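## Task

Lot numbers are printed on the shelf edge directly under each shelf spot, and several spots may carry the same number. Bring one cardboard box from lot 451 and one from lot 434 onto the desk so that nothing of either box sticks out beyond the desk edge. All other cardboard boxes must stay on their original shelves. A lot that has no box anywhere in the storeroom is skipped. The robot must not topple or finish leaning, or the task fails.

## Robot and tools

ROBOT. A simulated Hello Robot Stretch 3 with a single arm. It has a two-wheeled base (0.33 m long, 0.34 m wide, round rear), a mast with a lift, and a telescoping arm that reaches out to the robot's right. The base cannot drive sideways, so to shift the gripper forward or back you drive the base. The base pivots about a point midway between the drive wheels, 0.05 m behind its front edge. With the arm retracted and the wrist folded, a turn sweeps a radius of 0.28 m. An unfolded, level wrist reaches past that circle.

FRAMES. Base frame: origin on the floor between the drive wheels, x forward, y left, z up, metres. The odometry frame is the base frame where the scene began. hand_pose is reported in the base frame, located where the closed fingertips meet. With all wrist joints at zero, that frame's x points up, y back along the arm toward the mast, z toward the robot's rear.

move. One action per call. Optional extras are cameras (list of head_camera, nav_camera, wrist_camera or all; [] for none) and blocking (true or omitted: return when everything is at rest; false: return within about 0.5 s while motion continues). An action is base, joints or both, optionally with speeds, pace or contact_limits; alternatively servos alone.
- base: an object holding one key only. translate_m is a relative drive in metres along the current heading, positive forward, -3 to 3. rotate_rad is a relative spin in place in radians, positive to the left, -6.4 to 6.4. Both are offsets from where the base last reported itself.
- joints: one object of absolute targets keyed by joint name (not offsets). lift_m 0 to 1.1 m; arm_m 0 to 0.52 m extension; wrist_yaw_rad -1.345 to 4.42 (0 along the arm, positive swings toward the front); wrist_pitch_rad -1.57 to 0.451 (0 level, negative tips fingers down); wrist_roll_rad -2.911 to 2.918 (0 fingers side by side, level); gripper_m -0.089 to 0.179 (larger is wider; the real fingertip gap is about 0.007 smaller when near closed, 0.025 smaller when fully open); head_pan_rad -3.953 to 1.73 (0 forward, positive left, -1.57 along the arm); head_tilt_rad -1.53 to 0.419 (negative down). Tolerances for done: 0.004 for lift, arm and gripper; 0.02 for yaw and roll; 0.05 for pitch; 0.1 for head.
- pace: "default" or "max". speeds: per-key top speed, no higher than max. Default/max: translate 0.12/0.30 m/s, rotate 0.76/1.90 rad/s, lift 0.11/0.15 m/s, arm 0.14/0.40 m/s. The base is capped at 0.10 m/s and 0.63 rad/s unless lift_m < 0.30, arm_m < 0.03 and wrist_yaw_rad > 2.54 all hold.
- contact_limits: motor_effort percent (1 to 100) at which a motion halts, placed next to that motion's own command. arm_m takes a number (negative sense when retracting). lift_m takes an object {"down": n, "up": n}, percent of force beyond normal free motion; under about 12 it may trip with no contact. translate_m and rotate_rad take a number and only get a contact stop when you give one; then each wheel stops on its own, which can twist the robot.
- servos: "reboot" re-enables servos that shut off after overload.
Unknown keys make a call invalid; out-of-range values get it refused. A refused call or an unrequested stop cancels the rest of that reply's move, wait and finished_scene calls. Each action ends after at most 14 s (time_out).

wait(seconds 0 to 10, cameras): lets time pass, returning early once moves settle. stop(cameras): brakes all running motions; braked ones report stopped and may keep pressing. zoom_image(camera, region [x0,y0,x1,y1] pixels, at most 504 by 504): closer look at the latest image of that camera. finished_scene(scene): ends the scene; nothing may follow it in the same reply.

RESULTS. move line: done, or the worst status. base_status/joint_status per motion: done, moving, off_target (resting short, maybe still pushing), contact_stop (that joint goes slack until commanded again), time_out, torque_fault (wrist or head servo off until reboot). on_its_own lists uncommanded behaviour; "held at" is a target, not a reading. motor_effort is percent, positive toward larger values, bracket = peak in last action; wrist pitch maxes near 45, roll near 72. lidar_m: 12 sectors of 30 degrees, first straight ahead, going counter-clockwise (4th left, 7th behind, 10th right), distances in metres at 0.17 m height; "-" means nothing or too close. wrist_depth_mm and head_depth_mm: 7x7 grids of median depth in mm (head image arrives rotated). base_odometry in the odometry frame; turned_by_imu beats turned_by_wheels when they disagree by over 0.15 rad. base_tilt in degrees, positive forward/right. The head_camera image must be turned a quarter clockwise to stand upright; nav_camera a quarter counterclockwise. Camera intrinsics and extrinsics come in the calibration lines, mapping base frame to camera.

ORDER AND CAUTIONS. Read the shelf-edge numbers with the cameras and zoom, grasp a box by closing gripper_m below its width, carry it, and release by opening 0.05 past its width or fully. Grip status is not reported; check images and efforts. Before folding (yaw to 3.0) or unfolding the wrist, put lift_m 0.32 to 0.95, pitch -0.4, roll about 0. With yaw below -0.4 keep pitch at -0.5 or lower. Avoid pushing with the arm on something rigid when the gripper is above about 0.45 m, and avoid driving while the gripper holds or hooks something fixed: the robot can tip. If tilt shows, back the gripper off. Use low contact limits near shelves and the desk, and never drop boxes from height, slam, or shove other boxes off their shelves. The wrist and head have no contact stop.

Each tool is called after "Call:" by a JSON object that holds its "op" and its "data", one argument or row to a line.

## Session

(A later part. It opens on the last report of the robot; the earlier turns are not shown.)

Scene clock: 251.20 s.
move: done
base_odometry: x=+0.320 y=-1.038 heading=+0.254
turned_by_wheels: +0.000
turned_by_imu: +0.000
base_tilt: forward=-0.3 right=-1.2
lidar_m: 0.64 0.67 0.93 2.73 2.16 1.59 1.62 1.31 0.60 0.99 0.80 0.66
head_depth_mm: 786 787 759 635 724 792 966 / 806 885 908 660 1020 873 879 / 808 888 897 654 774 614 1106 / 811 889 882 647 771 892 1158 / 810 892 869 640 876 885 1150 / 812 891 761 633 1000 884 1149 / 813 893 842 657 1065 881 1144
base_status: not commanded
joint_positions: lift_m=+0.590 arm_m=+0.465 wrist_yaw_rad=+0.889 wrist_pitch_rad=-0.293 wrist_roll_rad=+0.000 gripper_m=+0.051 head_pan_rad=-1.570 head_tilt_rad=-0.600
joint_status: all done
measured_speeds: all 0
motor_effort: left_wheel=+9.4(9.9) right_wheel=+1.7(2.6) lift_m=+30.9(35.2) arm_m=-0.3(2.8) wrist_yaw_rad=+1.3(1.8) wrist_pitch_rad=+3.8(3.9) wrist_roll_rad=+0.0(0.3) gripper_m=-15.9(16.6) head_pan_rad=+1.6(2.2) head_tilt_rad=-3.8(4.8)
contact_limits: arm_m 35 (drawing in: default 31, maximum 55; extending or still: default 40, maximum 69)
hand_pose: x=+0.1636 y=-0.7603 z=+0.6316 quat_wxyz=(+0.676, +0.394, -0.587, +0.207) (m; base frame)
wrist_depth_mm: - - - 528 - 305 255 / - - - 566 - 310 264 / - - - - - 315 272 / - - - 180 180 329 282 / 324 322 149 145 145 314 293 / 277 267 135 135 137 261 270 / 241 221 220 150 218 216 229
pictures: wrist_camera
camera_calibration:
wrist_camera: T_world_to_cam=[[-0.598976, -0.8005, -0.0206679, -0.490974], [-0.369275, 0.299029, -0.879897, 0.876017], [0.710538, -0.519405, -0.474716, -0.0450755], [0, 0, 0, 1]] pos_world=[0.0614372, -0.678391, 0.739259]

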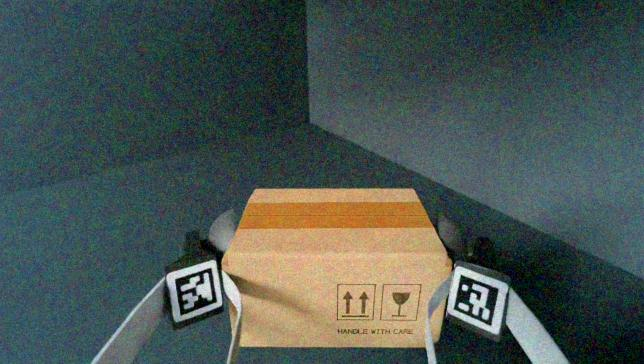

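Call:
{"op": "move", "data": {
  "joints": {"arm_m": 0.0, "head_pan_rad": -2.9, "head_tilt_rad": -0.35},
  "cameras": ["all"]
}}

Scene clock: 267.93 s.
move: done
base_odometry: x=+0.320 y=-1.038 heading=+0.254
turned_by_wheels: +0.000
turned_by_imu: +0.000
base_tilt: forward=-0.3 right=-1.1
lidar_m: 0.64 0.67 0.93 2.73 2.15 1.59 1.62 1.32 0.60 1.00 0.80 0.66
head_depth_mm: 1341 1405 1474 1558 1652 1733 1489 / 1374 1438 1509 1600 1703 1769 1481 / 1409 1475 1559 1640 1746 1813 1485 / 1453 1538 1628 1709 1826 1871 1457 / 1495 1574 1664 1776 1882 1871 1473 / 1112 1178 1244 1316 1389 1501 1411 / 1138 1192 1282 1144 1426 1150 1369
base_status: not commanded
joint_positions: lift_m=+0.590 arm_m=+0.001 wrist_yaw_rad=+0.889 wrist_pitch_rad=-0.293 wrist_roll_rad=+0.000 gripper_m=+0.051 head_pan_rad=-2.900 head_tilt_rad=-0.350
joint_status: all done
measured_speeds: all 0
motor_effort: left_wheel=+9.4(9.7) right_wheel=+1.6(2.7) lift_m=+28.4(31.8) arm_m=-12.7(15.0) wrist_yaw_rad=+1.0(2.2) wrist_pitch_rad=+3.8(4.0) wrist_roll_rad=+0.1(0.3) gripper_m=-15.8(16.4) head_pan_rad=+3.5(5.5) head_tilt_rad=+5.5(7.4)
hand_pose: x=+0.1636 y=-0.2959 z=+0.6316 quat_wxyz=(+0.676, +0.394, -0.587, +0.207) (m; base frame)
wrist_depth_mm: 430 466 - - - 781 - / 450 - - - - 826 - / 461 - - - - - - / 482 - - 180 - - - / 517 - 149 145 145 - 317 / 559 - 134 136 137 - 296 / - - 150 150 146 - -
pictures: head_camera (sideways), nav_camera (sideways), wrist_camera
camera_calibration:
head_camera: T_world_to_cam=[[0.273337, 0.114946, -0.955026, 1.25678], [0.201674, -0.977617, -0.0599446, 0.0764279], [-0.940539, -0.176218, -0.290401, 0.339232], [0, 0, 0, 1]] pos_world=[-0.0398762, -0.00996572, 1.30335]
nav_camera: T_world_to_cam=[[-0.304606, -0.0925443, 0.947972, -1.18887], [-0.253651, 0.96721, 0.0129182, 0.0348683], [-0.918083, -0.236519, -0.318092, 0.372861], [0, 0, 0, 1]] pos_world=[-0.0109743, -0.0555591, 1.24517]
wrist_camera: T_world_to_cam=[[-0.598976, -0.8005, -0.0206679, -0.119222], [-0.369275, 0.299029, -0.879897, 0.737148], [0.710538, -0.519405, -0.474716, 0.196136], [0, 0, 0, 1]] pos_world=[0.0614372, -0.213991, 0.739259]

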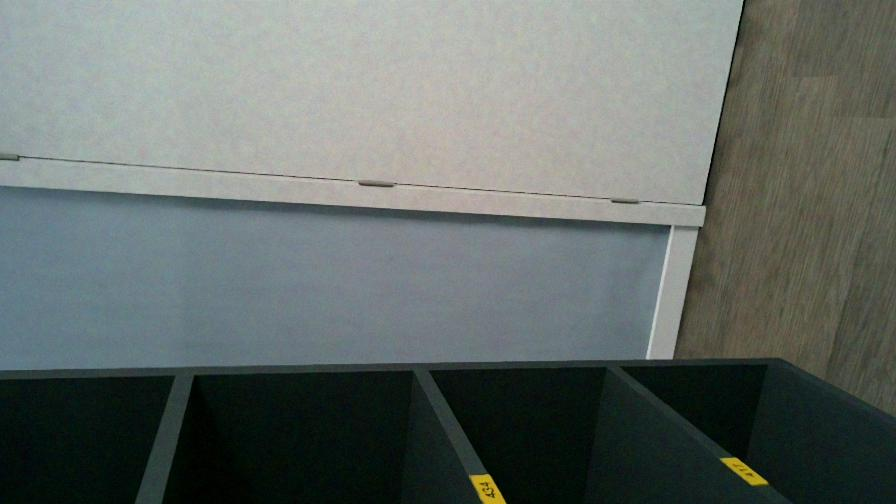

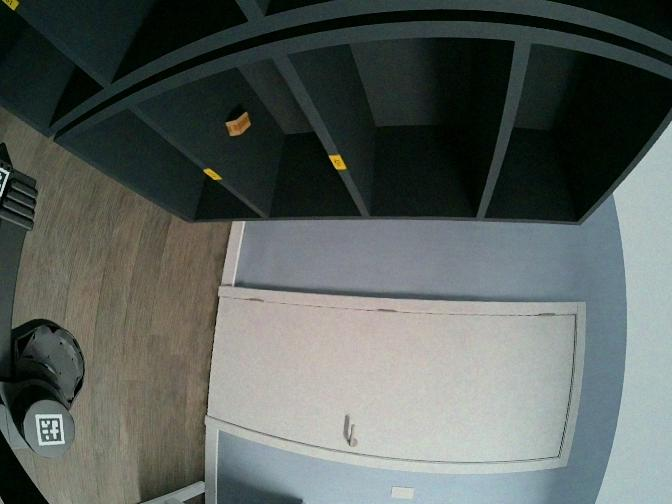

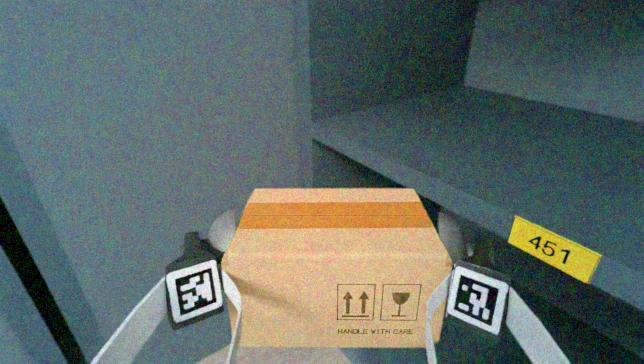

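Call:
{"op": "move", "data": {
  "joints": {"head_pan_rad": -3.5, "head_tilt_rad": -0.5},
  "cameras": ["head_camera", "nav_camera"]
}}

Scene clock: 274.03 s.
move: done
base_odometry: x=+0.320 y=-1.038 heading=+0.254
turned_by_wheels: +0.000
turned_by_imu: +0.000
base_tilt: forward=-0.3 right=-1.2
lidar_m: 0.64 0.67 0.93 2.73 2.16 1.58 1.62 1.31 0.60 1.00 0.80 0.66
head_depth_mm: 1645 1792 1955 1641 2040 1628 1332 / 1578 1713 1856 2094 1977 1625 1319 / 1514 1646 1797 1999 2076 1620 1311 / 1446 1574 1716 1899 2008 1609 1309 / 1398 1497 1649 1803 1919 1596 1307 / 1353 1448 1566 1713 1866 1587 1301 / 1303 1394 1511 1646 1801 1579 1292
base_status: not commanded
joint_positions: lift_m=+0.590 arm_m=+0.001 wrist_yaw_rad=+0.889 wrist_pitch_rad=-0.293 wrist_roll_rad=+0.000 gripper_m=+0.051 head_pan_rad=-3.512 head_tilt_rad=-0.497
joint_status: all done
measured_speeds: all 0
motor_effort: left_wheel=+9.3(9.5) right_wheel=+1.5(2.5) lift_m=+26.3(27.5) arm_m=-11.4(12.2) wrist_yaw_rad=+0.4(2.1) wrist_pitch_rad=+3.8(3.9) wrist_roll_rad=-0.2(0.3) gripper_m=-15.9(16.4) head_pan_rad=-1.0(5.3) head_tilt_rad=-4.0(7.1)
hand_pose: x=+0.1636 y=-0.2959 z=+0.6316 quat_wxyz=(+0.676, +0.394, -0.587, +0.207) (m; base frame)
wrist_depth_mm: 428 464 - - - 785 - / 450 - - - - 815 - / 465 - - - - - - / 480 - - 181 - - - / 513 - 149 145 145 - 316 / 556 - 134 136 137 - 294 / - - 150 149 147 - -
pictures: head_camera (sideways), nav_camera (sideways)
camera_calibration:
head_camera: T_world_to_cam=[[0.4176, -0.112344, -0.901659, 1.18621], [-0.38754, -0.919565, -0.0649124, 0.0865135], [-0.821841, 0.376536, -0.427548, 0.517007], [0, 0, 0, 1]] pos_world=[-0.0369371, 0.0181472, 1.29622]
nav_camera: T_world_to_cam=[[-0.429185, 0.148187, 0.890977, -1.11372], [0.346026, 0.938164, 0.0106461, 0.0341929], [-0.834305, 0.312871, -0.453923, 0.549069], [0, 0, 0, 1]] pos_world=[-0.0317322, -0.0388272, 1.24117]

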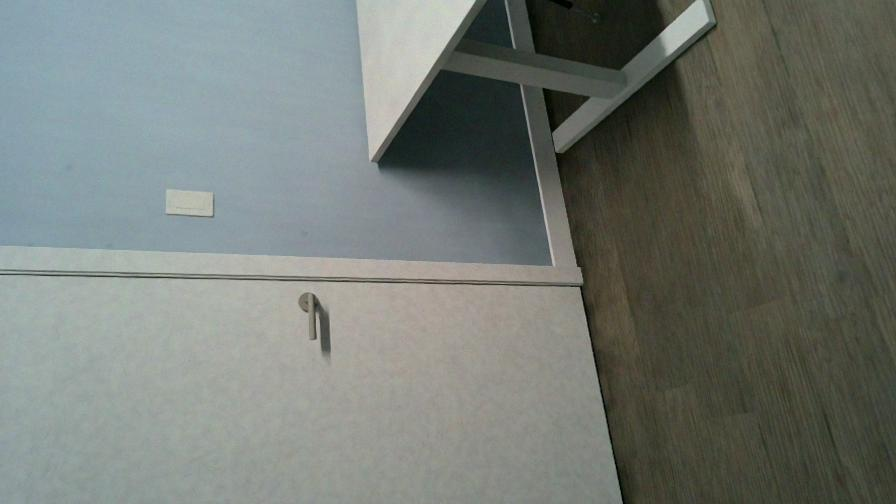

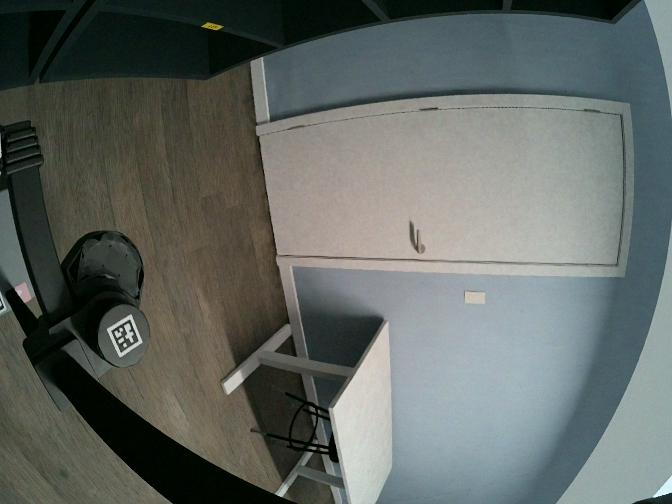

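Call:
{"op": "move", "data": {
  "base": {"rotate_rad": -1.365},
  "joints": {"lift_m": 0.75, "head_pan_rad": -3.1, "head_tilt_rad": -0.5}
}}

Call:
{"op": "move", "data": {
  "base": {"translate_m": -1.23},
  "joints": {"head_pan_rad": -1.57},
  "cameras": ["head_camera","nav_camera"]
}}

Scene clock: 312.37 s.
move: done
base_odometry: x=+0.320 y=-1.038 heading=-1.110
turned_by_wheels: -1.365
turned_by_imu: -1.344
base_tilt: forward=-0.2 right=-1.3
lidar_m: 1.00 0.76 0.64 0.64 0.74 1.24 2.56 1.59 1.62 1.31 0.64 0.60
head_depth_mm: 3015 3218 3420 3049 2125 1624 1328 / 3101 3288 3550 3028 2104 1614 1318 / 3168 3395 3633 2971 2085 1614 335 / 3254 3479 3792 2985 2081 1608 1307 / 3276 3556 3835 2918 2064 1599 1292 / 2993 3149 2496 2725 2040 1592 1298 / 2480 2591 2210 2177 2022 1572 1289
base_status: done
joint_positions: lift_m=+0.750 arm_m=+0.001 wrist_yaw_rad=+0.889 wrist_pitch_rad=-0.294 wrist_roll_rad=+0.000 gripper_m=+0.051 head_pan_rad=-3.099 head_tilt_rad=-0.500
joint_status: all done
measured_speeds: all 0
motor_effort: left_wheel=+8.2(12.8) right_wheel=-10.3(13.0) lift_m=+29.8(34.9) arm_m=-12.4(13.3) wrist_yaw_rad=+1.4(2.3) wrist_pitch_rad=+3.8(4.0) wrist_roll_rad=+0.0(0.3) gripper_m=-15.9(16.4) head_pan_rad=-3.3(5.3) head_tilt_rad=-3.3(8.4)
hand_pose: x=+0.1635 y=-0.2959 z=+0.7915 quat_wxyz=(+0.676, +0.394, -0.587, +0.207) (m; base frame)
wrist_depth_mm: - - 546 - - - - / - - 576 - - - - / - - 686 - - - - / - - 492 180 - 769 - / - - 149 145 145 - - / - - 134 136 137 - - / - - 148 147 147 942 -
pictures: none

Scene clock: 325.80 s.
move: done
base_odometry: x=-0.226 y=+0.063 heading=-1.110
turned_by_wheels: +0.000
turned_by_imu: +0.000
base_tilt: forward=-0.3 right=-1.3
lidar_m: 1.73 1.09 0.93 0.93 1.06 2.55 2.55 1.02 0.77 0.91 1.53 1.73
head_depth_mm: 1074 1157 1252 1313 959 758 1289 / 1103 1187 1284 1345 949 756 1318 / 1128 1216 1323 1349 940 777 1312 / 1151 1245 1346 1426 935 798 1272 / 1175 1270 1383 1523 1636 1452 1300 / 1186 1290 1406 1554 1720 1589 1292 / 1224 1325 1450 1601 1796 1580 1281
base_status: done
joint_positions: lift_m=+0.750 arm_m=+0.001 wrist_yaw_rad=+0.889 wrist_pitch_rad=-0.294 wrist_roll_rad=+0.000 gripper_m=+0.051 head_pan_rad=-1.570 head_tilt_rad=-0.500
joint_status: all done
measured_speeds: all 0
motor_effort: left_wheel=-1.4(10.1) right_wheel=-10.2(15.4) lift_m=+24.0(29.6) arm_m=-7.5(12.9) wrist_yaw_rad=+0.5(2.5) wrist_pitch_rad=+3.8(4.1) wrist_roll_rad=+0.0(0.5) gripper_m=-15.7(16.5) head_pan_rad=-3.4(5.1) head_tilt_rad=-1.1(4.3)
hand_pose: x=+0.1635 y=-0.2959 z=+0.7915 quat_wxyz=(+0.676, +0.394, -0.587, +0.207) (m; base frame)
wrist_depth_mm: - - - - - - - / - - - - - - - / - - - - - - - / - - - - - - - / - - 150 145 145 - - / - 123 134 136 137 - - / - - 941 150 943 968 -
pictures: head_camera (sideways), nav_camera (sideways)
camera_calibration:
head_camera: T_world_to_cam=[[-0.046608, 0.432523, -0.900418, 1.18745], [0.997505, -0.0276888, -0.064934, 0.0780414], [-0.0530169, -0.901198, -0.430153, 0.515742], [0, 0, 0, 1]] pos_world=[0.00484092, -0.0466517, 1.29611]
nav_camera: T_world_to_cam=[[0.0173519, -0.4563, 0.889657, -1.11475], [-0.999791, -0.0175257, 0.0105111, 0.0426334], [0.0107956, -0.889654, -0.456508, 0.547319], [0, 0, 0, 1]] pos_world=[0.0560588, -0.0209888, 1.24115]

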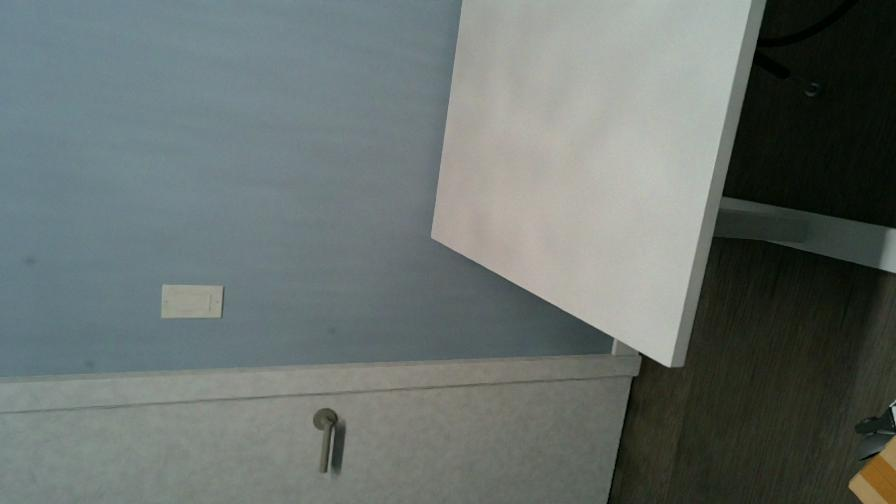

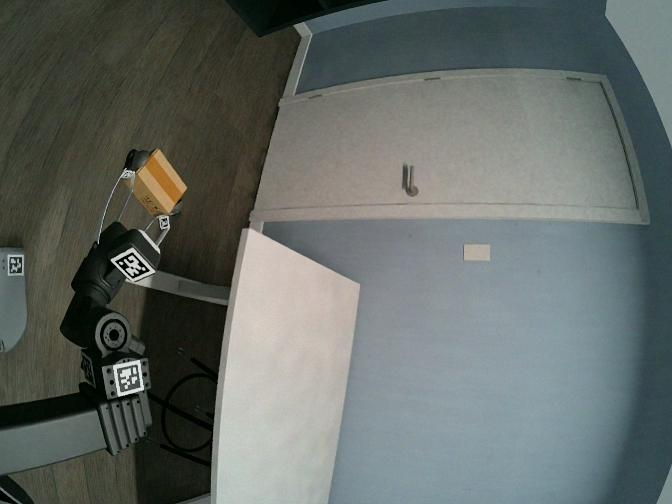

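Call:
{"op": "move", "data": {
  "base": {"rotate_rad": -0.225}
}}

Call:
{"op": "move", "data": {
  "base": {"translate_m": -0.23},
  "cameras": ["head_camera"]
}}

Scene clock: 340.17 s.
move: done
base_odometry: x=-0.226 y=+0.063 heading=-1.335
turned_by_wheels: -0.225
turned_by_imu: -0.221
base_tilt: forward=-0.3 right=-1.3
lidar_m: 1.73 1.30 0.96 0.93 0.97 1.34 2.54 1.42 0.78 0.91 1.41 1.93
head_depth_mm: 1120 1208 1305 1375 957 784 1293 / 1120 1205 1312 1369 949 783 1281 / 1125 1212 1311 1351 942 804 1312 / 1118 1209 1319 1337 934 800 1313 / 1119 1212 1320 1317 927 795 1272 / 1121 1210 1324 1412 918 788 1299 / 1128 1208 1322 1446 1580 1440 1287
base_status: done
joint_positions: lift_m=+0.750 arm_m=+0.001 wrist_yaw_rad=+0.889 wrist_pitch_rad=-0.294 wrist_roll_rad=+0.000 gripper_m=+0.051 head_pan_rad=-1.570 head_tilt_rad=-0.500
joint_status: not commanded
measured_speeds: all 0
motor_effort: left_wheel=+8.1(12.0) right_wheel=-10.1(13.8) lift_m=+25.1(25.7) arm_m=-6.6(7.6) wrist_yaw_rad=+0.8(1.9) wrist_pitch_rad=+4.0(4.0) wrist_roll_rad=+0.1(0.3) gripper_m=-15.8(16.2) head_pan_rad=-3.3(3.8) head_tilt_rad=-0.1(1.3)
hand_pose: x=+0.1635 y=-0.2959 z=+0.7915 quat_wxyz=(+0.676, +0.394, -0.587, +0.207) (m; base frame)
wrist_depth_mm: - - - - - - - / - - - - - - - / - - - - - - - / - - - - - - - / - - 150 145 145 - - / - 123 134 136 137 - - / - - 968 150 953 961 -
pictures: none

Scene clock: 343.60 s.
move: done
base_odometry: x=-0.280 y=+0.287 heading=-1.335
turned_by_wheels: +0.000
turned_by_imu: +0.000
base_tilt: forward=-0.4 right=-1.1
lidar_m: 1.96 1.30 0.97 0.93 0.98 1.35 2.31 1.25 0.91 0.71 0.96 1.91
head_depth_mm: 1116 1195 1315 1377 957 785 1322 / 1118 1204 1301 1366 947 779 1283 / 1110 1203 1310 1348 942 772 1278 / 1115 1206 1306 1328 936 797 1300 / 1115 1204 1323 1320 928 791 1289 / 1121 1209 1312 1303 920 787 1286 / 1119 1211 1312 1294 916 783 1271
base_status: done
joint_positions: lift_m=+0.750 arm_m=+0.001 wrist_yaw_rad=+0.889 wrist_pitch_rad=-0.294 wrist_roll_rad=+0.000 gripper_m=+0.051 head_pan_rad=-1.570 head_tilt_rad=-0.500
joint_status: not commanded
measured_speeds: all 0
motor_effort: left_wheel=-5.5(8.9) right_wheel=-5.5(15.7) lift_m=+25.1(26.0) arm_m=-6.8(7.2) wrist_yaw_rad=+0.0(2.2) wrist_pitch_rad=+3.9(4.0) wrist_roll_rad=+0.1(0.3) gripper_m=-15.3(16.3) head_pan_rad=-2.9(3.6) head_tilt_rad=-0.5(1.2)
hand_pose: x=+0.1635 y=-0.2959 z=+0.7915 quat_wxyz=(+0.676, +0.394, -0.587, +0.207) (m; base frame)
wrist_depth_mm: - - - - - - - / - - - - - - - / - - - - - - - / - - - - - - - / - - 150 145 145 - - / - 123 134 136 137 - - / - - 967 150 898 948 -
pictures: head_camera (sideways)
camera_calibration:
head_camera: T_world_to_cam=[[-0.0465633, 0.432522, -0.90042, 1.18745], [0.997507, -0.0277089, -0.064894, 0.0779885], [-0.0530177, -0.901198, -0.430154, 0.515743], [0, 0, 0, 1]] pos_world=[0.00484106, -0.0466517, 1.29611]

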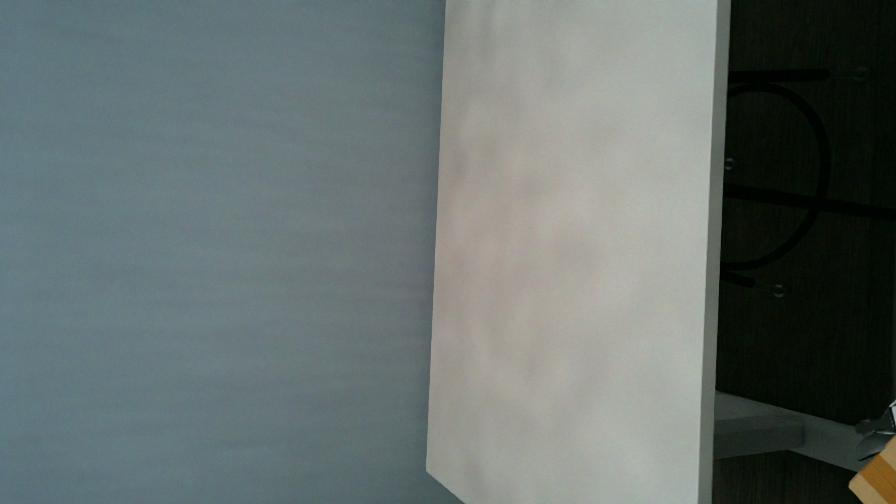

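Call:
{"op": "move", "data": {
  "joints": {"arm_m": 0.48},
  "contact_limits": {"arm_m": 35},
  "cameras": ["head_camera","wrist_camera"]
}}

Call:
{"op": "move", "data": {
  "joints": {"lift_m": 0.722},
  "speeds": {"lift_m": 0.05}
}}

Call:
{"op": "move", "data": {
  "joints": {"lift_m": 0.69},
  "speeds": {"lift_m": 0.02},
  "contact_limits": {"lift_m": {"down": 14}},
  "cameras": ["head_camera","wrist_camera"]
}}

Scene clock: 364.40 s.
move: done
base_odometry: x=-0.280 y=+0.287 heading=-1.335
turned_by_wheels: +0.000
turned_by_imu: +0.000
base_tilt: forward=-0.5 right=-1.2
lidar_m: 1.95 1.30 0.97 0.93 0.97 1.35 2.32 1.26 0.91 0.70 0.96 1.92
head_depth_mm: 1114 1200 1309 1379 954 784 1292 / 1115 1199 1309 1361 945 416 356 / 1111 1207 1311 1337 657 772 1288 / 1115 1208 1304 1338 713 797 1307 / 1122 1209 1316 1317 817 793 1297 / 1118 1202 1312 1303 850 785 1283 / 1121 1208 1318 1291 915 781 1270
base_status: not commanded
joint_positions: lift_m=+0.750 arm_m=+0.480 wrist_yaw_rad=+0.889 wrist_pitch_rad=-0.294 wrist_roll_rad=+0.000 gripper_m=+0.051 head_pan_rad=-1.570 head_tilt_rad=-0.500
joint_status: all done
measured_speeds: all 0
motor_effort: left_wheel=-5.3(6.1) right_wheel=-5.0(6.3) lift_m=+26.3(26.7) arm_m=+12.2(15.5) wrist_yaw_rad=+0.0(2.1) wrist_pitch_rad=+3.9(4.0) wrist_roll_rad=+0.2(0.3) gripper_m=-16.2(16.3) head_pan_rad=-2.3(3.3) head_tilt_rad=+1.8(2.8)
contact_limits: arm_m 35 (drawing in: default 31, maximum 55; extending or still: default 40, maximum 69)
hand_pose: x=+0.1635 y=-0.7753 z=+0.7915 quat_wxyz=(+0.676, +0.394, -0.587, +0.207) (m; base frame)
wrist_depth_mm: - - - - - - - / - - - - - - - / - - - - - - - / - - - 180 - - - / - - 149 145 145 - - / - - 134 136 137 - - / - - 148 147 146 - -
pictures: head_camera (sideways), wrist_camera
camera_calibration:
head_camera: T_world_to_cam=[[-0.0465633, 0.432522, -0.90042, 1.18745], [0.997507, -0.0277089, -0.064894, 0.0779885], [-0.0530177, -0.901198, -0.430154, 0.515743], [0, 0, 0, 1]] pos_world=[0.00484106, -0.0466517, 1.29611]
wrist_camera: T_world_to_cam=[[-0.598982, -0.800495, -0.0207122, -0.499633], [-0.369485, 0.299235, -0.879738, 1.02121], [0.710424, -0.519294, -0.475007, 0.0233854], [0, 0, 0, 1]] pos_world=[0.0614374, -0.693392, 0.899159]

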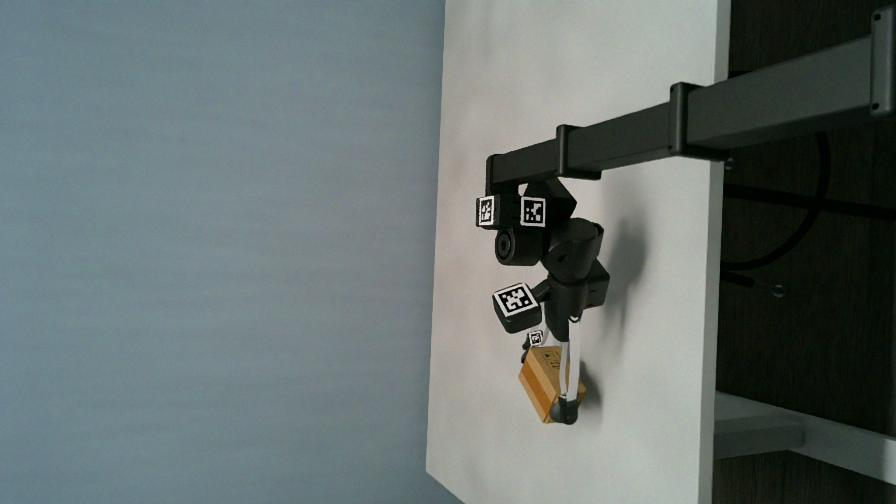

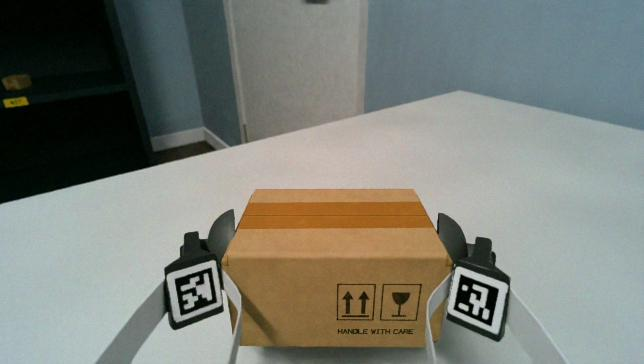

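Scene clock: 365.50 s.
move: done
base_odometry: x=-0.280 y=+0.287 heading=-1.335
turned_by_wheels: +0.000
turned_by_imu: +0.000
base_tilt: forward=-0.3 right=-1.1
lidar_m: 1.96 1.30 0.96 0.93 0.97 1.35 2.31 1.25 0.91 0.70 0.96 1.92
head_depth_mm: 1111 1207 1311 1375 954 787 1323 / 1118 1203 1309 1362 948 468 376 / 1116 1202 1317 1344 656 747 1279 / 1112 1205 1315 1327 705 797 1298 / 1110 1204 1318 1313 788 790 1305 / 1112 1210 1317 1305 860 784 1286 / 1118 1205 1319 1294 915 781 1273
base_status: not commanded
joint_positions: lift_m=+0.722 arm_m=+0.480 wrist_yaw_rad=+0.889 wrist_pitch_rad=-0.294 wrist_roll_rad=+0.000 gripper_m=+0.051 head_pan_rad=-1.570 head_tilt_rad=-0.500
joint_status: all done
measured_speeds: all 0
motor_effort: left_wheel=-5.1(6.4) right_wheel=-5.6(5.8) lift_m=+23.7(26.5) arm_m=+11.2(13.0) wrist_yaw_rad=+0.4(2.0) wrist_pitch_rad=+3.8(4.0) wrist_roll_rad=+0.0(0.3) gripper_m=-15.7(16.3) head_pan_rad=-2.7(2.9) head_tilt_rad=+2.1(2.7)
contact_limits: arm_m 35 (drawing in: default 31, maximum 55; extending or still: default 40, maximum 69)
hand_pose: x=+0.1635 y=-0.7753 z=+0.7635 quat_wxyz=(+0.676, +0.394, -0.587, +0.207) (m; base frame)
wrist_depth_mm: - - - - - - - / - - - - - - - / - - - - - - - / - - - 180 - - - / - - 150 145 145 - - / - - 134 136 137 - - / - - 148 147 146 - -
pictures: none

Scene clock: 367.50 s.
move: done
base_odometry: x=-0.280 y=+0.287 heading=-1.335
turned_by_wheels: +0.000
turned_by_imu: +0.000
base_tilt: forward=-0.3 right=-1.2
lidar_m: 1.95 1.31 0.97 0.93 0.97 1.35 2.32 1.25 0.91 0.71 0.96 1.92
head_depth_mm: 1112 1201 1311 1375 961 785 1326 / 1112 1211 1306 1364 954 730 398 / 1114 1203 1311 1347 703 726 1246 / 1116 1207 1305 1339 710 797 1276 / 1114 1212 1318 1322 817 795 1297 / 1120 1217 1326 1299 872 787 1288 / 1112 1215 1322 1296 913 783 1275
base_status: not commanded
joint_positions: lift_m=+0.690 arm_m=+0.480 wrist_yaw_rad=+0.889 wrist_pitch_rad=-0.220 wrist_roll_rad=+0.000 gripper_m=+0.051 head_pan_rad=-1.570 head_tilt_rad=-0.500
joint_status: all done
measured_speeds: all 0
on_its_own: wrist_pitch_rad is at rest, and its effort (-9.6) is outside its rest range (-8 to +12)
motor_effort: left_wheel=-5.3(6.2) right_wheel=-2.9(6.0) lift_m=+18.6(26.8) arm_m=+8.8(11.9) wrist_yaw_rad=-0.4(2.0) wrist_pitch_rad=-9.6(10.0) wrist_roll_rad=-0.2(0.3) gripper_m=-15.6(16.4) head_pan_rad=-1.9(3.0) head_tilt_rad=+2.4(3.1)
contact_limits: arm_m 35 (drawing in: default 31, maximum 55; extending or still: default 40, maximum 69); lift_m down 14 (down: maximum 72; up: maximum 65)
hand_pose: x=+0.1686 y=-0.7794 z=+0.7492 quat_wxyz=(+0.668, +0.372, -0.601, +0.232) (m; base frame)
wrist_depth_mm: - - - - - - - / - - - - - - - / - - - - - - - / - - - 176 - - - / - - 142 141 141 - - / - - 135 136 137 - - / - - 148 147 146 110 -
pictures: head_camera (sideways), wrist_camera
camera_calibration:
head_camera: T_world_to_cam=[[-0.0465633, 0.432522, -0.90042, 1.18745], [0.997507, -0.0277089, -0.064894, 0.0779885], [-0.0530177, -0.901198, -0.430154, 0.515743], [0, 0, 0, 1]] pos_world=[0.00484106, -0.0466517, 1.29611]
wrist_camera: T_world_to_cam=[[-0.597905, -0.801371, -0.0177259, -0.503851], [-0.318502, 0.257813, -0.912189, 0.970535], [0.735572, -0.539757, -0.409386, -0.0717958], [0, 0, 0, 1]] pos_world=[0.0606735, -0.69274, 0.846988]

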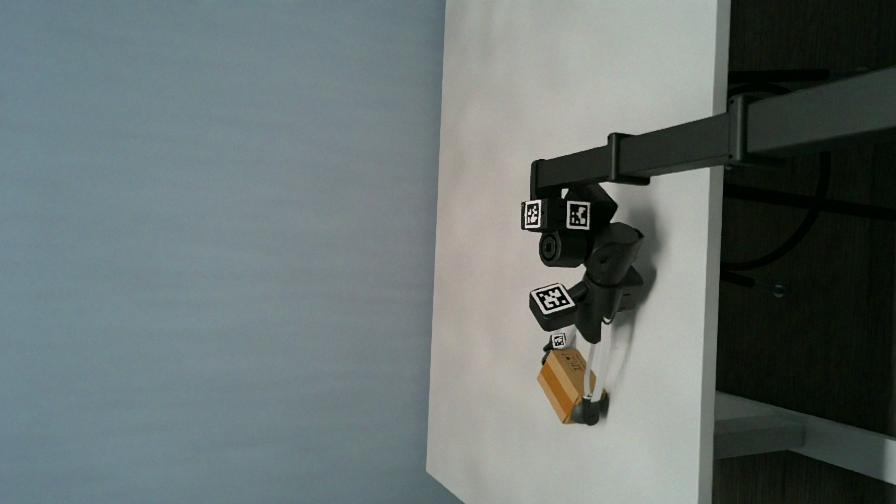

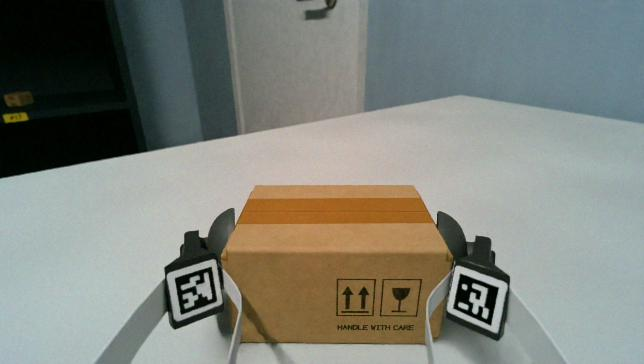

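Call:
{"op": "move", "data": {
  "joints": {"lift_m": 0.707},
  "speeds": {"lift_m": 0.03}
}}

Call:
{"op": "move", "data": {
  "joints": {"gripper_m": 0.179}
}}

Call:
{"op": "move", "data": {
  "base": {"translate_m": -0.12},
  "joints": {"arm_m": 0.38, "lift_m": 0.72},
  "speeds": {"arm_m": 0.08},
  "cameras": ["head_camera","wrist_camera"]
}}

Scene clock: 377.73 s.
move: done
base_odometry: x=-0.280 y=+0.287 heading=-1.335
turned_by_wheels: +0.000
turned_by_imu: +0.000
base_tilt: forward=-0.3 right=-1.2
lidar_m: 1.95 1.31 0.97 0.93 0.97 1.35 2.32 1.25 0.91 0.71 0.96 1.92
head_depth_mm: 1117 1207 1308 1377 954 785 1325 / 1113 1206 1309 1366 945 522 389 / 1114 1204 1308 1345 673 726 1278 / 1120 1205 1308 1332 708 797 1299 / 1117 1203 1315 1316 818 791 1298 / 1121 1213 1320 1295 876 788 1293 / 1116 1205 1317 1286 912 780 1273
base_status: not commanded
joint_positions: lift_m=+0.707 arm_m=+0.480 wrist_yaw_rad=+0.889 wrist_pitch_rad=-0.275 wrist_roll_rad=+0.000 gripper_m=+0.051 head_pan_rad=-1.570 head_tilt_rad=-0.500
joint_status: all done
measured_speeds: all 0
motor_effort: left_wheel=-5.1(5.9) right_wheel=-3.7(3.7) lift_m=+30.7(31.9) arm_m=+3.5(5.1) wrist_yaw_rad=+1.2(1.3) wrist_pitch_rad=+0.6(9.6) wrist_roll_rad=+0.1(0.2) gripper_m=-15.6(16.1) head_pan_rad=-1.9(2.8) head_tilt_rad=+3.2(4.1)
contact_limits: arm_m 35 (drawing in: default 31, maximum 55; extending or still: default 40, maximum 69)
hand_pose: x=+0.1649 y=-0.7764 z=+0.7528 quat_wxyz=(+0.675, +0.389, -0.590, +0.213) (m; base frame)
wrist_depth_mm: - - - - - - - / - - - - - - - / - - - - - - - / - - - 174 - - - / - - 143 142 141 - - / - - 135 137 136 - - / - - 147 148 148 - -
pictures: none

Scene clock: 379.57 s.
move: done
base_odometry: x=-0.280 y=+0.287 heading=-1.335
turned_by_wheels: +0.000
turned_by_imu: +0.000
base_tilt: forward=-0.2 right=-1.2
lidar_m: 1.96 1.30 0.97 0.93 0.98 1.35 2.31 1.25 0.91 0.70 0.96 1.92
head_depth_mm: 1112 1200 1310 1375 961 788 1327 / 1119 1203 1307 1361 950 507 390 / 1113 1208 1319 1350 673 726 1272 / 1113 1203 1310 1341 707 794 1304 / 1120 1205 1315 1320 817 793 1298 / 1111 1206 1316 1309 871 784 1288 / 1118 1210 1312 1295 911 784 1272
base_status: not commanded
joint_positions: lift_m=+0.707 arm_m=+0.480 wrist_yaw_rad=+0.889 wrist_pitch_rad=-0.283 wrist_roll_rad=+0.000 gripper_m=+0.179 head_pan_rad=-1.570 head_tilt_rad=-0.500
joint_status: all done
measured_speeds: all 0
motor_effort: left_wheel=-5.0(5.5) right_wheel=-3.2(4.1) lift_m=+29.6(31.3) arm_m=+1.2(3.7) wrist_yaw_rad=+0.7(2.1) wrist_pitch_rad=+2.0(2.1) wrist_roll_rad=-0.1(0.4) gripper_m=+0.2(84.4) head_pan_rad=-2.5(2.7) head_tilt_rad=+3.4(4.1)
contact_limits: arm_m 35 (drawing in: default 31, maximum 55; extending or still: default 40, maximum 69)
hand_pose: x=+0.1643 y=-0.7759 z=+0.7510 quat_wxyz=(+0.675, +0.391, -0.589, +0.211) (m; base frame)
wrist_depth_mm: - - - - - - - / - - - - - - - / - - - - - - - / - - - 171 170 - - / - 142 142 141 141 - - / - 126 142 136 137 - - / - - 150 150 148 - 105
pictures: none

Scene clock: 381.90 s.
move: done
base_odometry: x=-0.308 y=+0.403 heading=-1.334
turned_by_wheels: +0.000
turned_by_imu: +0.000
base_tilt: forward=-0.4 right=-1.5
lidar_m: 2.07 1.30 0.97 0.94 0.98 1.35 2.19 1.88 0.86 0.69 1.01 1.92
head_depth_mm: 1113 1200 1306 1375 954 782 1321 / 1117 1206 1306 1362 949 498 378 / 1109 1202 1308 1352 595 722 1281 / 1119 1206 1317 1334 853 717 1270 / 1112 1202 1316 1322 853 764 1295 / 1116 1203 1309 1304 920 737 1296 / 1118 1208 1316 1284 873 756 1271
base_status: done
joint_positions: lift_m=+0.720 arm_m=+0.380 wrist_yaw_rad=+0.889 wrist_pitch_rad=-0.284 wrist_roll_rad=+0.000 gripper_m=+0.179 head_pan_rad=-1.570 head_tilt_rad=-0.500
joint_status: all done
measured_speeds: all 0
motor_effort: left_wheel=-2.4(10.6) right_wheel=-8.5(10.9) lift_m=+30.4(34.0) arm_m=-12.3(14.4) wrist_yaw_rad=+0.6(2.0) wrist_pitch_rad=+2.0(2.2) wrist_roll_rad=-0.1(0.3) gripper_m=+0.4(0.9) head_pan_rad=-1.7(2.7) head_tilt_rad=+4.0(4.7)
hand_pose: x=+0.1643 y=-0.6759 z=+0.7639 quat_wxyz=(+0.675, +0.391, -0.589, +0.210) (m; base frame)
wrist_depth_mm: - - - - - - - / - - - - - - - / - - - 291 - - - / - - - 289 - - - / - 142 - - - - - / 123 126 - - - - - / 118 - - - - - 105
pictures: head_camera (sideways), wrist_camera
camera_calibration:
head_camera: T_world_to_cam=[[-0.0465633, 0.432522, -0.90042, 1.18745], [0.997507, -0.0277089, -0.064894, 0.0779885], [-0.0530177, -0.901198, -0.430154, 0.515743], [0, 0, 0, 1]] pos_world=[0.00484106, -0.0466517, 1.29611]
wrist_camera: T_world_to_cam=[[-0.598861, -0.800595, -0.0203164, -0.420593], [-0.362683, 0.293738, -0.884409, 0.966235], [0.714021, -0.52227, -0.466271, 0.052004], [0, 0, 0, 1]] pos_world=[0.0614286, -0.593385, 0.87025]

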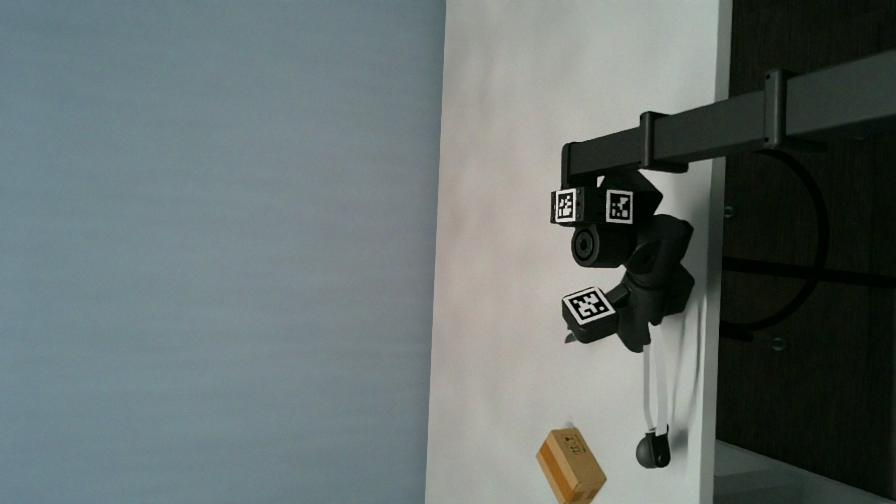

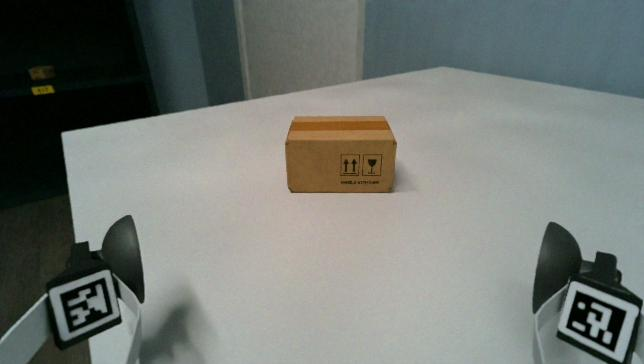

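Call:
{"op": "move", "data": {
  "joints": {"arm_m": 0.0, "wrist_pitch_rad": -0.4, "gripper_m": 0.0, "head_pan_rad": 1.72, "head_tilt_rad": -0.2},
  "pace": "max",
  "cameras": ["nav_camera"]
}}

Call:
{"op": "move", "data": {
  "joints": {"wrist_yaw_rad": 3.0, "head_pan_rad": -3.7},
  "pace": "max",
  "cameras": ["nav_camera"]
}}

Scene clock: 392.07 s.
move: done
base_odometry: x=-0.308 y=+0.403 heading=-1.334
turned_by_wheels: +0.000
turned_by_imu: +0.000
base_tilt: forward=-0.2 right=-1.2
lidar_m: 2.07 1.31 0.97 0.94 0.98 1.35 2.20 1.89 0.86 0.69 1.00 1.92
head_depth_mm: - 822 844 866 895 921 948 / - 835 856 881 911 932 961 / - 848 867 896 922 951 979 / - 863 884 911 940 960 1000 / - 878 901 932 956 989 1018 / - 888 915 945 971 1003 1037 / - - - - - - -
base_status: not commanded
joint_positions: lift_m=+0.720 arm_m=+0.001 wrist_yaw_rad=+0.888 wrist_pitch_rad=-0.413 wrist_roll_rad=-0.004 gripper_m=+0.000 head_pan_rad=+1.721 head_tilt_rad=-0.199
joint_status: all done
joint sent to its limit — head_pan_rad, upper limit.
measured_speeds: translate_m=+0.000 rotate_rad=+0.000 lift_m=+0.000 arm_m=+0.000 wrist_yaw_rad=+0.000 wrist_pitch_rad=+0.000 wrist_roll_rad=+0.000 head_pan_rad=-0.024 head_tilt_rad=+0.000
motor_effort: left_wheel=-1.5(2.9) right_wheel=-9.1(10.0) lift_m=+26.0(31.0) arm_m=-13.3(15.0) wrist_yaw_rad=+2.1(3.7) wrist_pitch_rad=+1.9(3.9) wrist_roll_rad=+1.2(1.8) gripper_m=-1.3(84.9) head_pan_rad=-3.1(6.3) head_tilt_rad=-2.6(8.6)
hand_pose: x=+0.1531 y=-0.2876 z=+0.7337 quat_wxyz=(+0.689, +0.428, -0.561, +0.167) (m; base frame)
wrist_depth_mm: - - - - - 463 452 / - - - - - - - / - - - - - - - / - - - - - - - / - - - 152 - - - / - - - 131 977 - - / 933 900 841 873 862 898 889
pictures: nav_camera (sideways)
camera_calibration:
nav_camera: T_world_to_cam=[[-0.042565, 0.166947, 0.985047, -1.23896], [0.986589, 0.162528, 0.0150861, 0.0245383], [-0.15758, 0.972478, -0.171626, 0.177581], [0, 0, 0, 1]] pos_world=[-0.0489622, 0.0301574, 1.25054]

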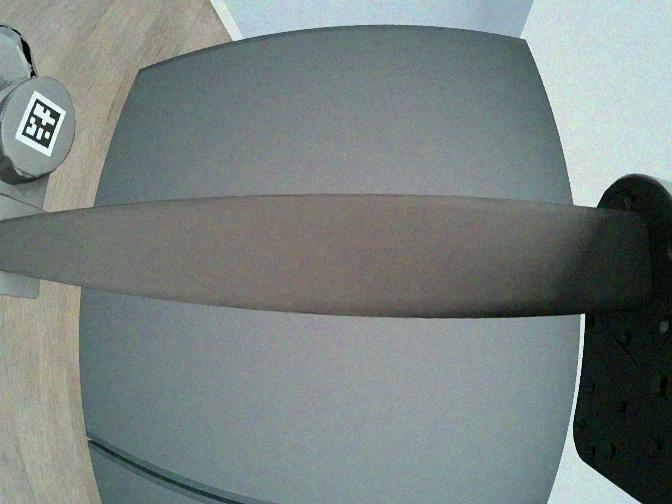

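Scene clock: 395.50 s.
move: done
base_odometry: x=-0.308 y=+0.403 heading=-1.334
turned_by_wheels: +0.000
turned_by_imu: +0.000
base_tilt: forward=-0.2 right=-1.2
lidar_m: 2.07 1.30 0.97 0.94 0.98 1.35 2.19 1.89 0.86 0.69 1.00 1.91
head_depth_mm: 1074 1071 1079 1092 1110 1119 1148 / 1221 1200 1220 1236 1258 1283 1304 / 2228 1391 1397 1434 1453 1476 1506 / 2300 2440 2463 2571 2679 2342 1717 / 2180 2261 2327 2391 2479 2319 1711 / 2058 2130 2173 2258 2305 2283 1707 / 1957 2017 2041 2118 2169 2168 1699
base_status: not commanded
joint_positions: lift_m=+0.720 arm_m=+0.001 wrist_yaw_rad=+2.997 wrist_pitch_rad=-0.413 wrist_roll_rad=-0.004 gripper_m=+0.000 head_pan_rad=-3.708 head_tilt_rad=-0.200
joint_status: all done
measured_speeds: translate_m=+0.000 rotate_rad=+0.000 lift_m=+0.000 arm_m=+0.000 wrist_yaw_rad=+0.000 wrist_pitch_rad=+0.000 wrist_roll_rad=+0.000 head_pan_rad=+0.024 head_tilt_rad=+0.000
motor_effort: left_wheel=-2.2(2.4) right_wheel=-9.0(9.6) lift_m=+30.6(31.6) arm_m=-8.9(13.5) wrist_yaw_rad=+2.1(5.7) wrist_pitch_rad=+2.0(2.1) wrist_roll_rad=+1.1(1.4) gripper_m=-0.9(1.6) head_pan_rad=+3.0(5.8) head_tilt_rad=-2.6(3.4)
hand_pose: x=+0.0112 y=+0.0771 z=+0.7337 quat_wxyz=(+0.195, +0.699, +0.095, +0.681) (m; base frame)
wrist_depth_mm: - 137 863 - - 952 - / - 147 945 - - - - / - 161 - - - - - / - 186 - - - - - / - - 214 152 - - - / - - 217 130 977 - - / 913 910 121 877 856 883 883
pictures: nav_camera (sideways)
camera_calibration:
nav_camera: T_world_to_cam=[[-0.15492, 0.0782643, 0.984822, -1.23792], [0.525627, 0.850582, 0.0150889, 0.0273629], [-0.836491, 0.519986, -0.17291, 0.183385], [0, 0, 0, 1]] pos_world=[-0.0527615, -0.0217471, 1.25043]

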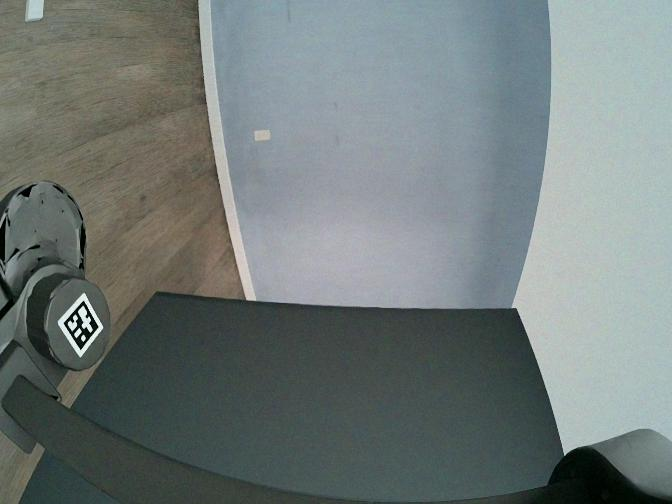

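Call:
{"op": "move", "data": {
  "base": {"translate_m": -1.58},
  "joints": {"lift_m": 0.28, "head_pan_rad": 0.0, "head_tilt_rad": -0.2},
  "pace": "max"
}}

Call:
{"op": "move", "data": {
  "base": {"rotate_rad": 1.597},
  "cameras": ["nav_camera","head_camera"]
}}

Scene clock: 418.40 s.
move: done
base_odometry: x=-0.679 y=+1.939 heading=-1.334
turned_by_wheels: +0.000
turned_by_imu: -0.001
base_tilt: forward=-0.3 right=-1.2
lidar_m: 3.50 1.35 1.04 2.33 0.89 0.66 0.63 0.66 0.91 1.32 1.16 1.71
head_depth_mm: 2363 3537 3652 3607 1892 2257 1735 / 2379 3790 3854 - 3459 2359 1727 / 2114 3818 3843 - 3705 2338 1728 / 2376 3740 3817 3710 3656 2329 1703 / 2400 3846 3812 - 3661 2312 1704 / 2433 3817 3836 3578 3574 2308 1700 / 2427 3565 2770 2800 2851 2286 1695
base_status: done
joint_positions: lift_m=+0.280 arm_m=+0.001 wrist_yaw_rad=+2.997 wrist_pitch_rad=-0.414 wrist_roll_rad=-0.004 gripper_m=+0.000 head_pan_rad=+0.000 head_tilt_rad=-0.200
joint_status: all done
measured_speeds: all 0
motor_effort: left_wheel=-0.3(10.2) right_wheel=-10.2(18.5) lift_m=+30.4(31.3) arm_m=+8.1(8.1) wrist_yaw_rad=+2.5(3.5) wrist_pitch_rad=+2.1(2.4) wrist_roll_rad=+1.0(1.6) gripper_m=-1.3(1.5) head_pan_rad=-3.1(6.2) head_tilt_rad=+0.3(7.2)
hand_pose: x=+0.0111 y=+0.0770 z=+0.2935 quat_wxyz=(+0.195, +0.699, +0.096, +0.681) (m; base frame)
wrist_depth_mm: - 137 - - - - - / - 148 - - - - - / 843 161 864 906 879 885 871 / 729 186 654 722 712 690 701 / 599 574 213 153 577 585 580 / 514 509 217 131 470 494 492 / 278 273 121 262 416 432 429
pictures: none

Scene clock: 421.80 s.
move: done
base_odometry: x=-0.679 y=+1.939 heading=+0.262
turned_by_wheels: +1.597
turned_by_imu: +1.571
base_tilt: forward=-0.3 right=-1.2
lidar_m: 2.22 0.88 0.65 0.63 0.66 0.92 1.32 1.17 1.53 3.40 1.33 1.04
head_depth_mm: 1976 1165 1131 1106 1092 1077 1058 / 2174 2233 2290 2370 2427 2130 1600 / 2184 2235 2312 2377 2459 2331 1727 / 2169 2256 2318 2371 2451 2318 1711 / 2164 2236 2331 2395 2458 2310 1705 / 2174 2230 2288 2345 2441 2286 1698 / 1703 1737 1772 1796 1837 1844 1670
base_status: done
joint_positions: lift_m=+0.280 arm_m=+0.001 wrist_yaw_rad=+2.997 wrist_pitch_rad=-0.414 wrist_roll_rad=-0.004 gripper_m=+0.000 head_pan_rad=+0.000 head_tilt_rad=-0.200
joint_status: not commanded
measured_speeds: all 0
motor_effort: left_wheel=-8.5(12.4) right_wheel=+7.9(12.8) lift_m=+28.9(30.5) arm_m=+3.3(9.6) wrist_yaw_rad=+1.2(3.2) wrist_pitch_rad=+2.2(2.3) wrist_roll_rad=+1.2(1.6) gripper_m=-1.0(1.5) head_pan_rad=-3.0(3.8) head_tilt_rad=+1.5(1.7)
hand_pose: x=+0.0111 y=+0.0770 z=+0.2935 quat_wxyz=(+0.195, +0.699, +0.096, +0.681) (m; base frame)
wrist_depth_mm: 592 137 612 621 628 634 - / 640 147 172 - - - - / - 161 170 - - - 798 / 685 183 219 709 718 699 690 / 601 578 213 152 580 577 584 / 512 508 218 130 470 494 493 / 279 272 121 263 412 435 430
pictures: head_camera (sideways), nav_camera (sideways)
camera_calibration:
head_camera: T_world_to_cam=[[-0.14729, -0.0462622, -0.988011, 1.3024], [0.0464815, 0.997478, -0.0536348, 0.0692089], [0.988001, -0.0538241, -0.144768, 0.137895], [0, 0, 0, 1]] pos_world=[0.0523734, -0.00136033, 1.31046]
nav_camera: T_world_to_cam=[[0.173125, 0.0170638, 0.984752, -1.23984], [0.0129011, -0.999803, 0.0150565, 0.0304491], [0.984815, 0.0100977, -0.173311, 0.172793], [0, 0, 0, 1]] pos_world=[0.044085, 0.0498547, 1.25043]

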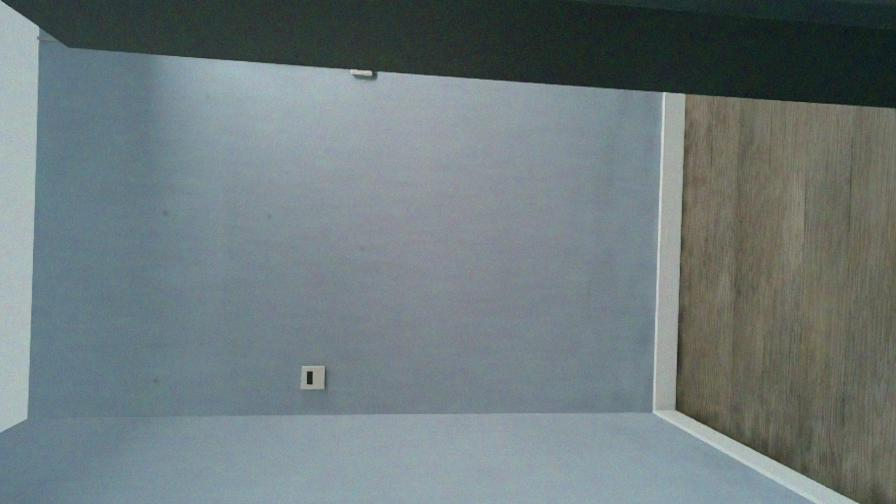

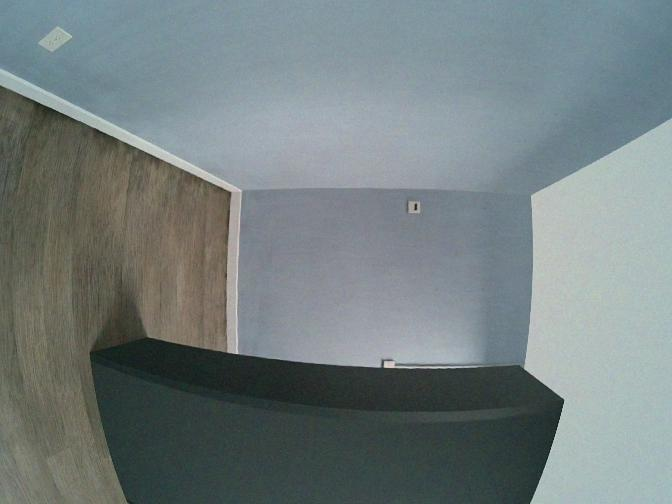

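Call:
{"op": "move", "data": {
  "base": {"translate_m": 1.84},
  "pace": "max"
}}

Call:
{"op": "move", "data": {
  "base": {"rotate_rad": -1.595},
  "joints": {"head_pan_rad": -0.7, "head_tilt_rad": -0.2},
  "cameras": ["nav_camera","head_camera"]
}}

Scene clock: 442.70 s.
move: done
base_odometry: x=+1.098 y=+2.417 heading=+0.262
turned_by_wheels: +0.000
turned_by_imu: +0.002
base_tilt: forward=-0.3 right=-1.2
lidar_m: 0.60 0.63 0.60 0.58 0.61 0.85 2.55 0.60 0.60 2.11 0.83 0.62
head_depth_mm: 507 520 538 555 571 591 611 / 509 522 538 555 571 590 610 / 509 524 539 555 571 591 613 / 508 523 539 555 574 591 610 / 509 524 539 556 573 592 611 / 511 524 540 556 575 593 613 / 510 525 539 557 576 594 614
base_status: done
joint_positions: lift_m=+0.280 arm_m=+0.001 wrist_yaw_rad=+2.997 wrist_pitch_rad=-0.414 wrist_roll_rad=-0.004 gripper_m=+0.000 head_pan_rad=+0.000 head_tilt_rad=-0.200
joint_status: not commanded
measured_speeds: all 0
motor_effort: left_wheel=-0.7(11.5) right_wheel=+8.8(15.3) lift_m=+26.4(28.8) arm_m=-10.6(13.3) wrist_yaw_rad=+1.4(3.7) wrist_pitch_rad=+2.1(2.3) wrist_roll_rad=+1.3(1.4) gripper_m=-0.8(1.6) head_pan_rad=-2.4(3.4) head_tilt_rad=+4.1(4.6)
hand_pose: x=+0.0111 y=+0.0770 z=+0.2935 quat_wxyz=(+0.195, +0.699, +0.096, +0.681) (m; base frame)
wrist_depth_mm: 549 137 561 573 587 595 610 / 586 148 609 623 621 631 649 / 629 161 170 - - - 700 / 705 183 192 681 677 697 673 / 602 577 213 152 581 576 578 / 511 506 218 130 467 495 494 / 280 272 121 263 415 434 430
pictures: none

Scene clock: 446.10 s.
move: done
base_odometry: x=+1.098 y=+2.417 heading=-1.332
turned_by_wheels: -1.595
turned_by_imu: -1.570
base_tilt: forward=-0.1 right=-1.2
lidar_m: 2.18 0.84 0.62 0.60 0.63 0.60 0.58 0.61 0.84 2.43 0.61 0.60
head_depth_mm: 650 680 716 753 793 839 888 / 579 604 631 658 691 725 759 / 523 542 562 585 611 636 665 / 1125 1191 873 1287 781 622 633 / 1211 1375 1383 1459 905 1315 1019 / 1218 1313 1321 1382 1063 1374 1016 / 1175 1225 1238 1294 1293 1324 1387
base_status: done
joint_positions: lift_m=+0.280 arm_m=+0.001 wrist_yaw_rad=+2.997 wrist_pitch_rad=-0.414 wrist_roll_rad=-0.004 gripper_m=+0.000 head_pan_rad=-0.701 head_tilt_rad=-0.200
joint_status: all done
measured_speeds: all 0
motor_effort: left_wheel=+7.9(12.3) right_wheel=-9.3(13.1) lift_m=+26.2(27.1) arm_m=-12.7(13.4) wrist_yaw_rad=+2.3(3.1) wrist_pitch_rad=+2.2(2.3) wrist_roll_rad=+1.3(1.5) gripper_m=-0.6(1.6) head_pan_rad=+3.2(6.0) head_tilt_rad=+5.2(6.6)
hand_pose: x=+0.0111 y=+0.0770 z=+0.2935 quat_wxyz=(+0.195, +0.699, +0.096, +0.681) (m; base frame)
wrist_depth_mm: - 137 - - - - - / - 147 - - - - - / - 161 170 - - - - / 699 182 191 678 701 707 697 / 601 571 213 152 583 582 577 / 513 505 216 130 467 498 495 / 280 273 120 263 411 435 434
pictures: head_camera (sideways), nav_camera (sideways)
camera_calibration:
head_camera: T_world_to_cam=[[-0.142422, 0.0595842, -0.988011, 1.30237], [0.678608, 0.732539, -0.053644, 0.0653064], [0.720561, -0.678112, -0.144764, 0.139573], [0, 0, 0, 1]] pos_world=[0.0405978, -0.0307941, 1.31046]
nav_camera: T_world_to_cam=[[0.143357, -0.0985766, 0.984749, -1.23966], [-0.63472, -0.772596, 0.0150616, 0.0344921], [0.759328, -0.627199, -0.173326, 0.174176], [0, 0, 0, 1]] pos_world=[0.0673511, 0.0136896, 1.25043]

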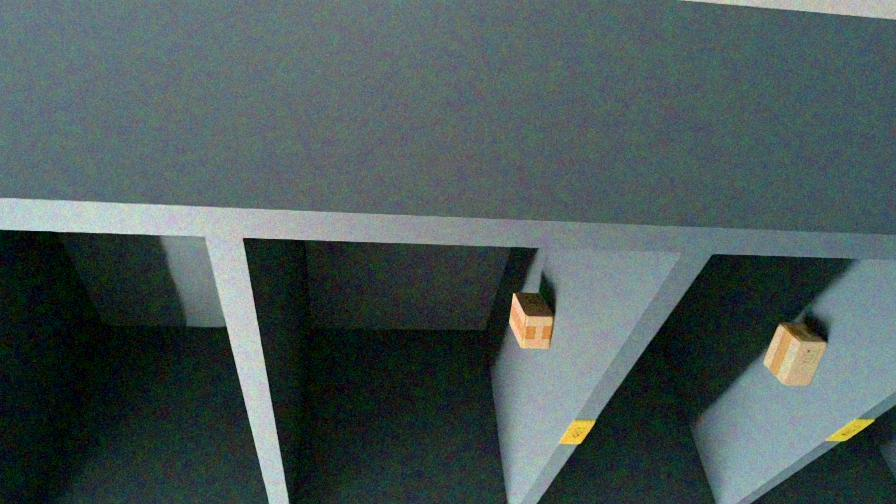

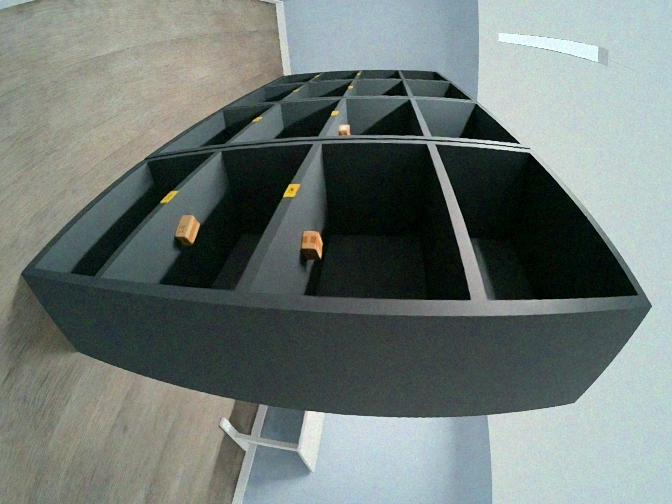

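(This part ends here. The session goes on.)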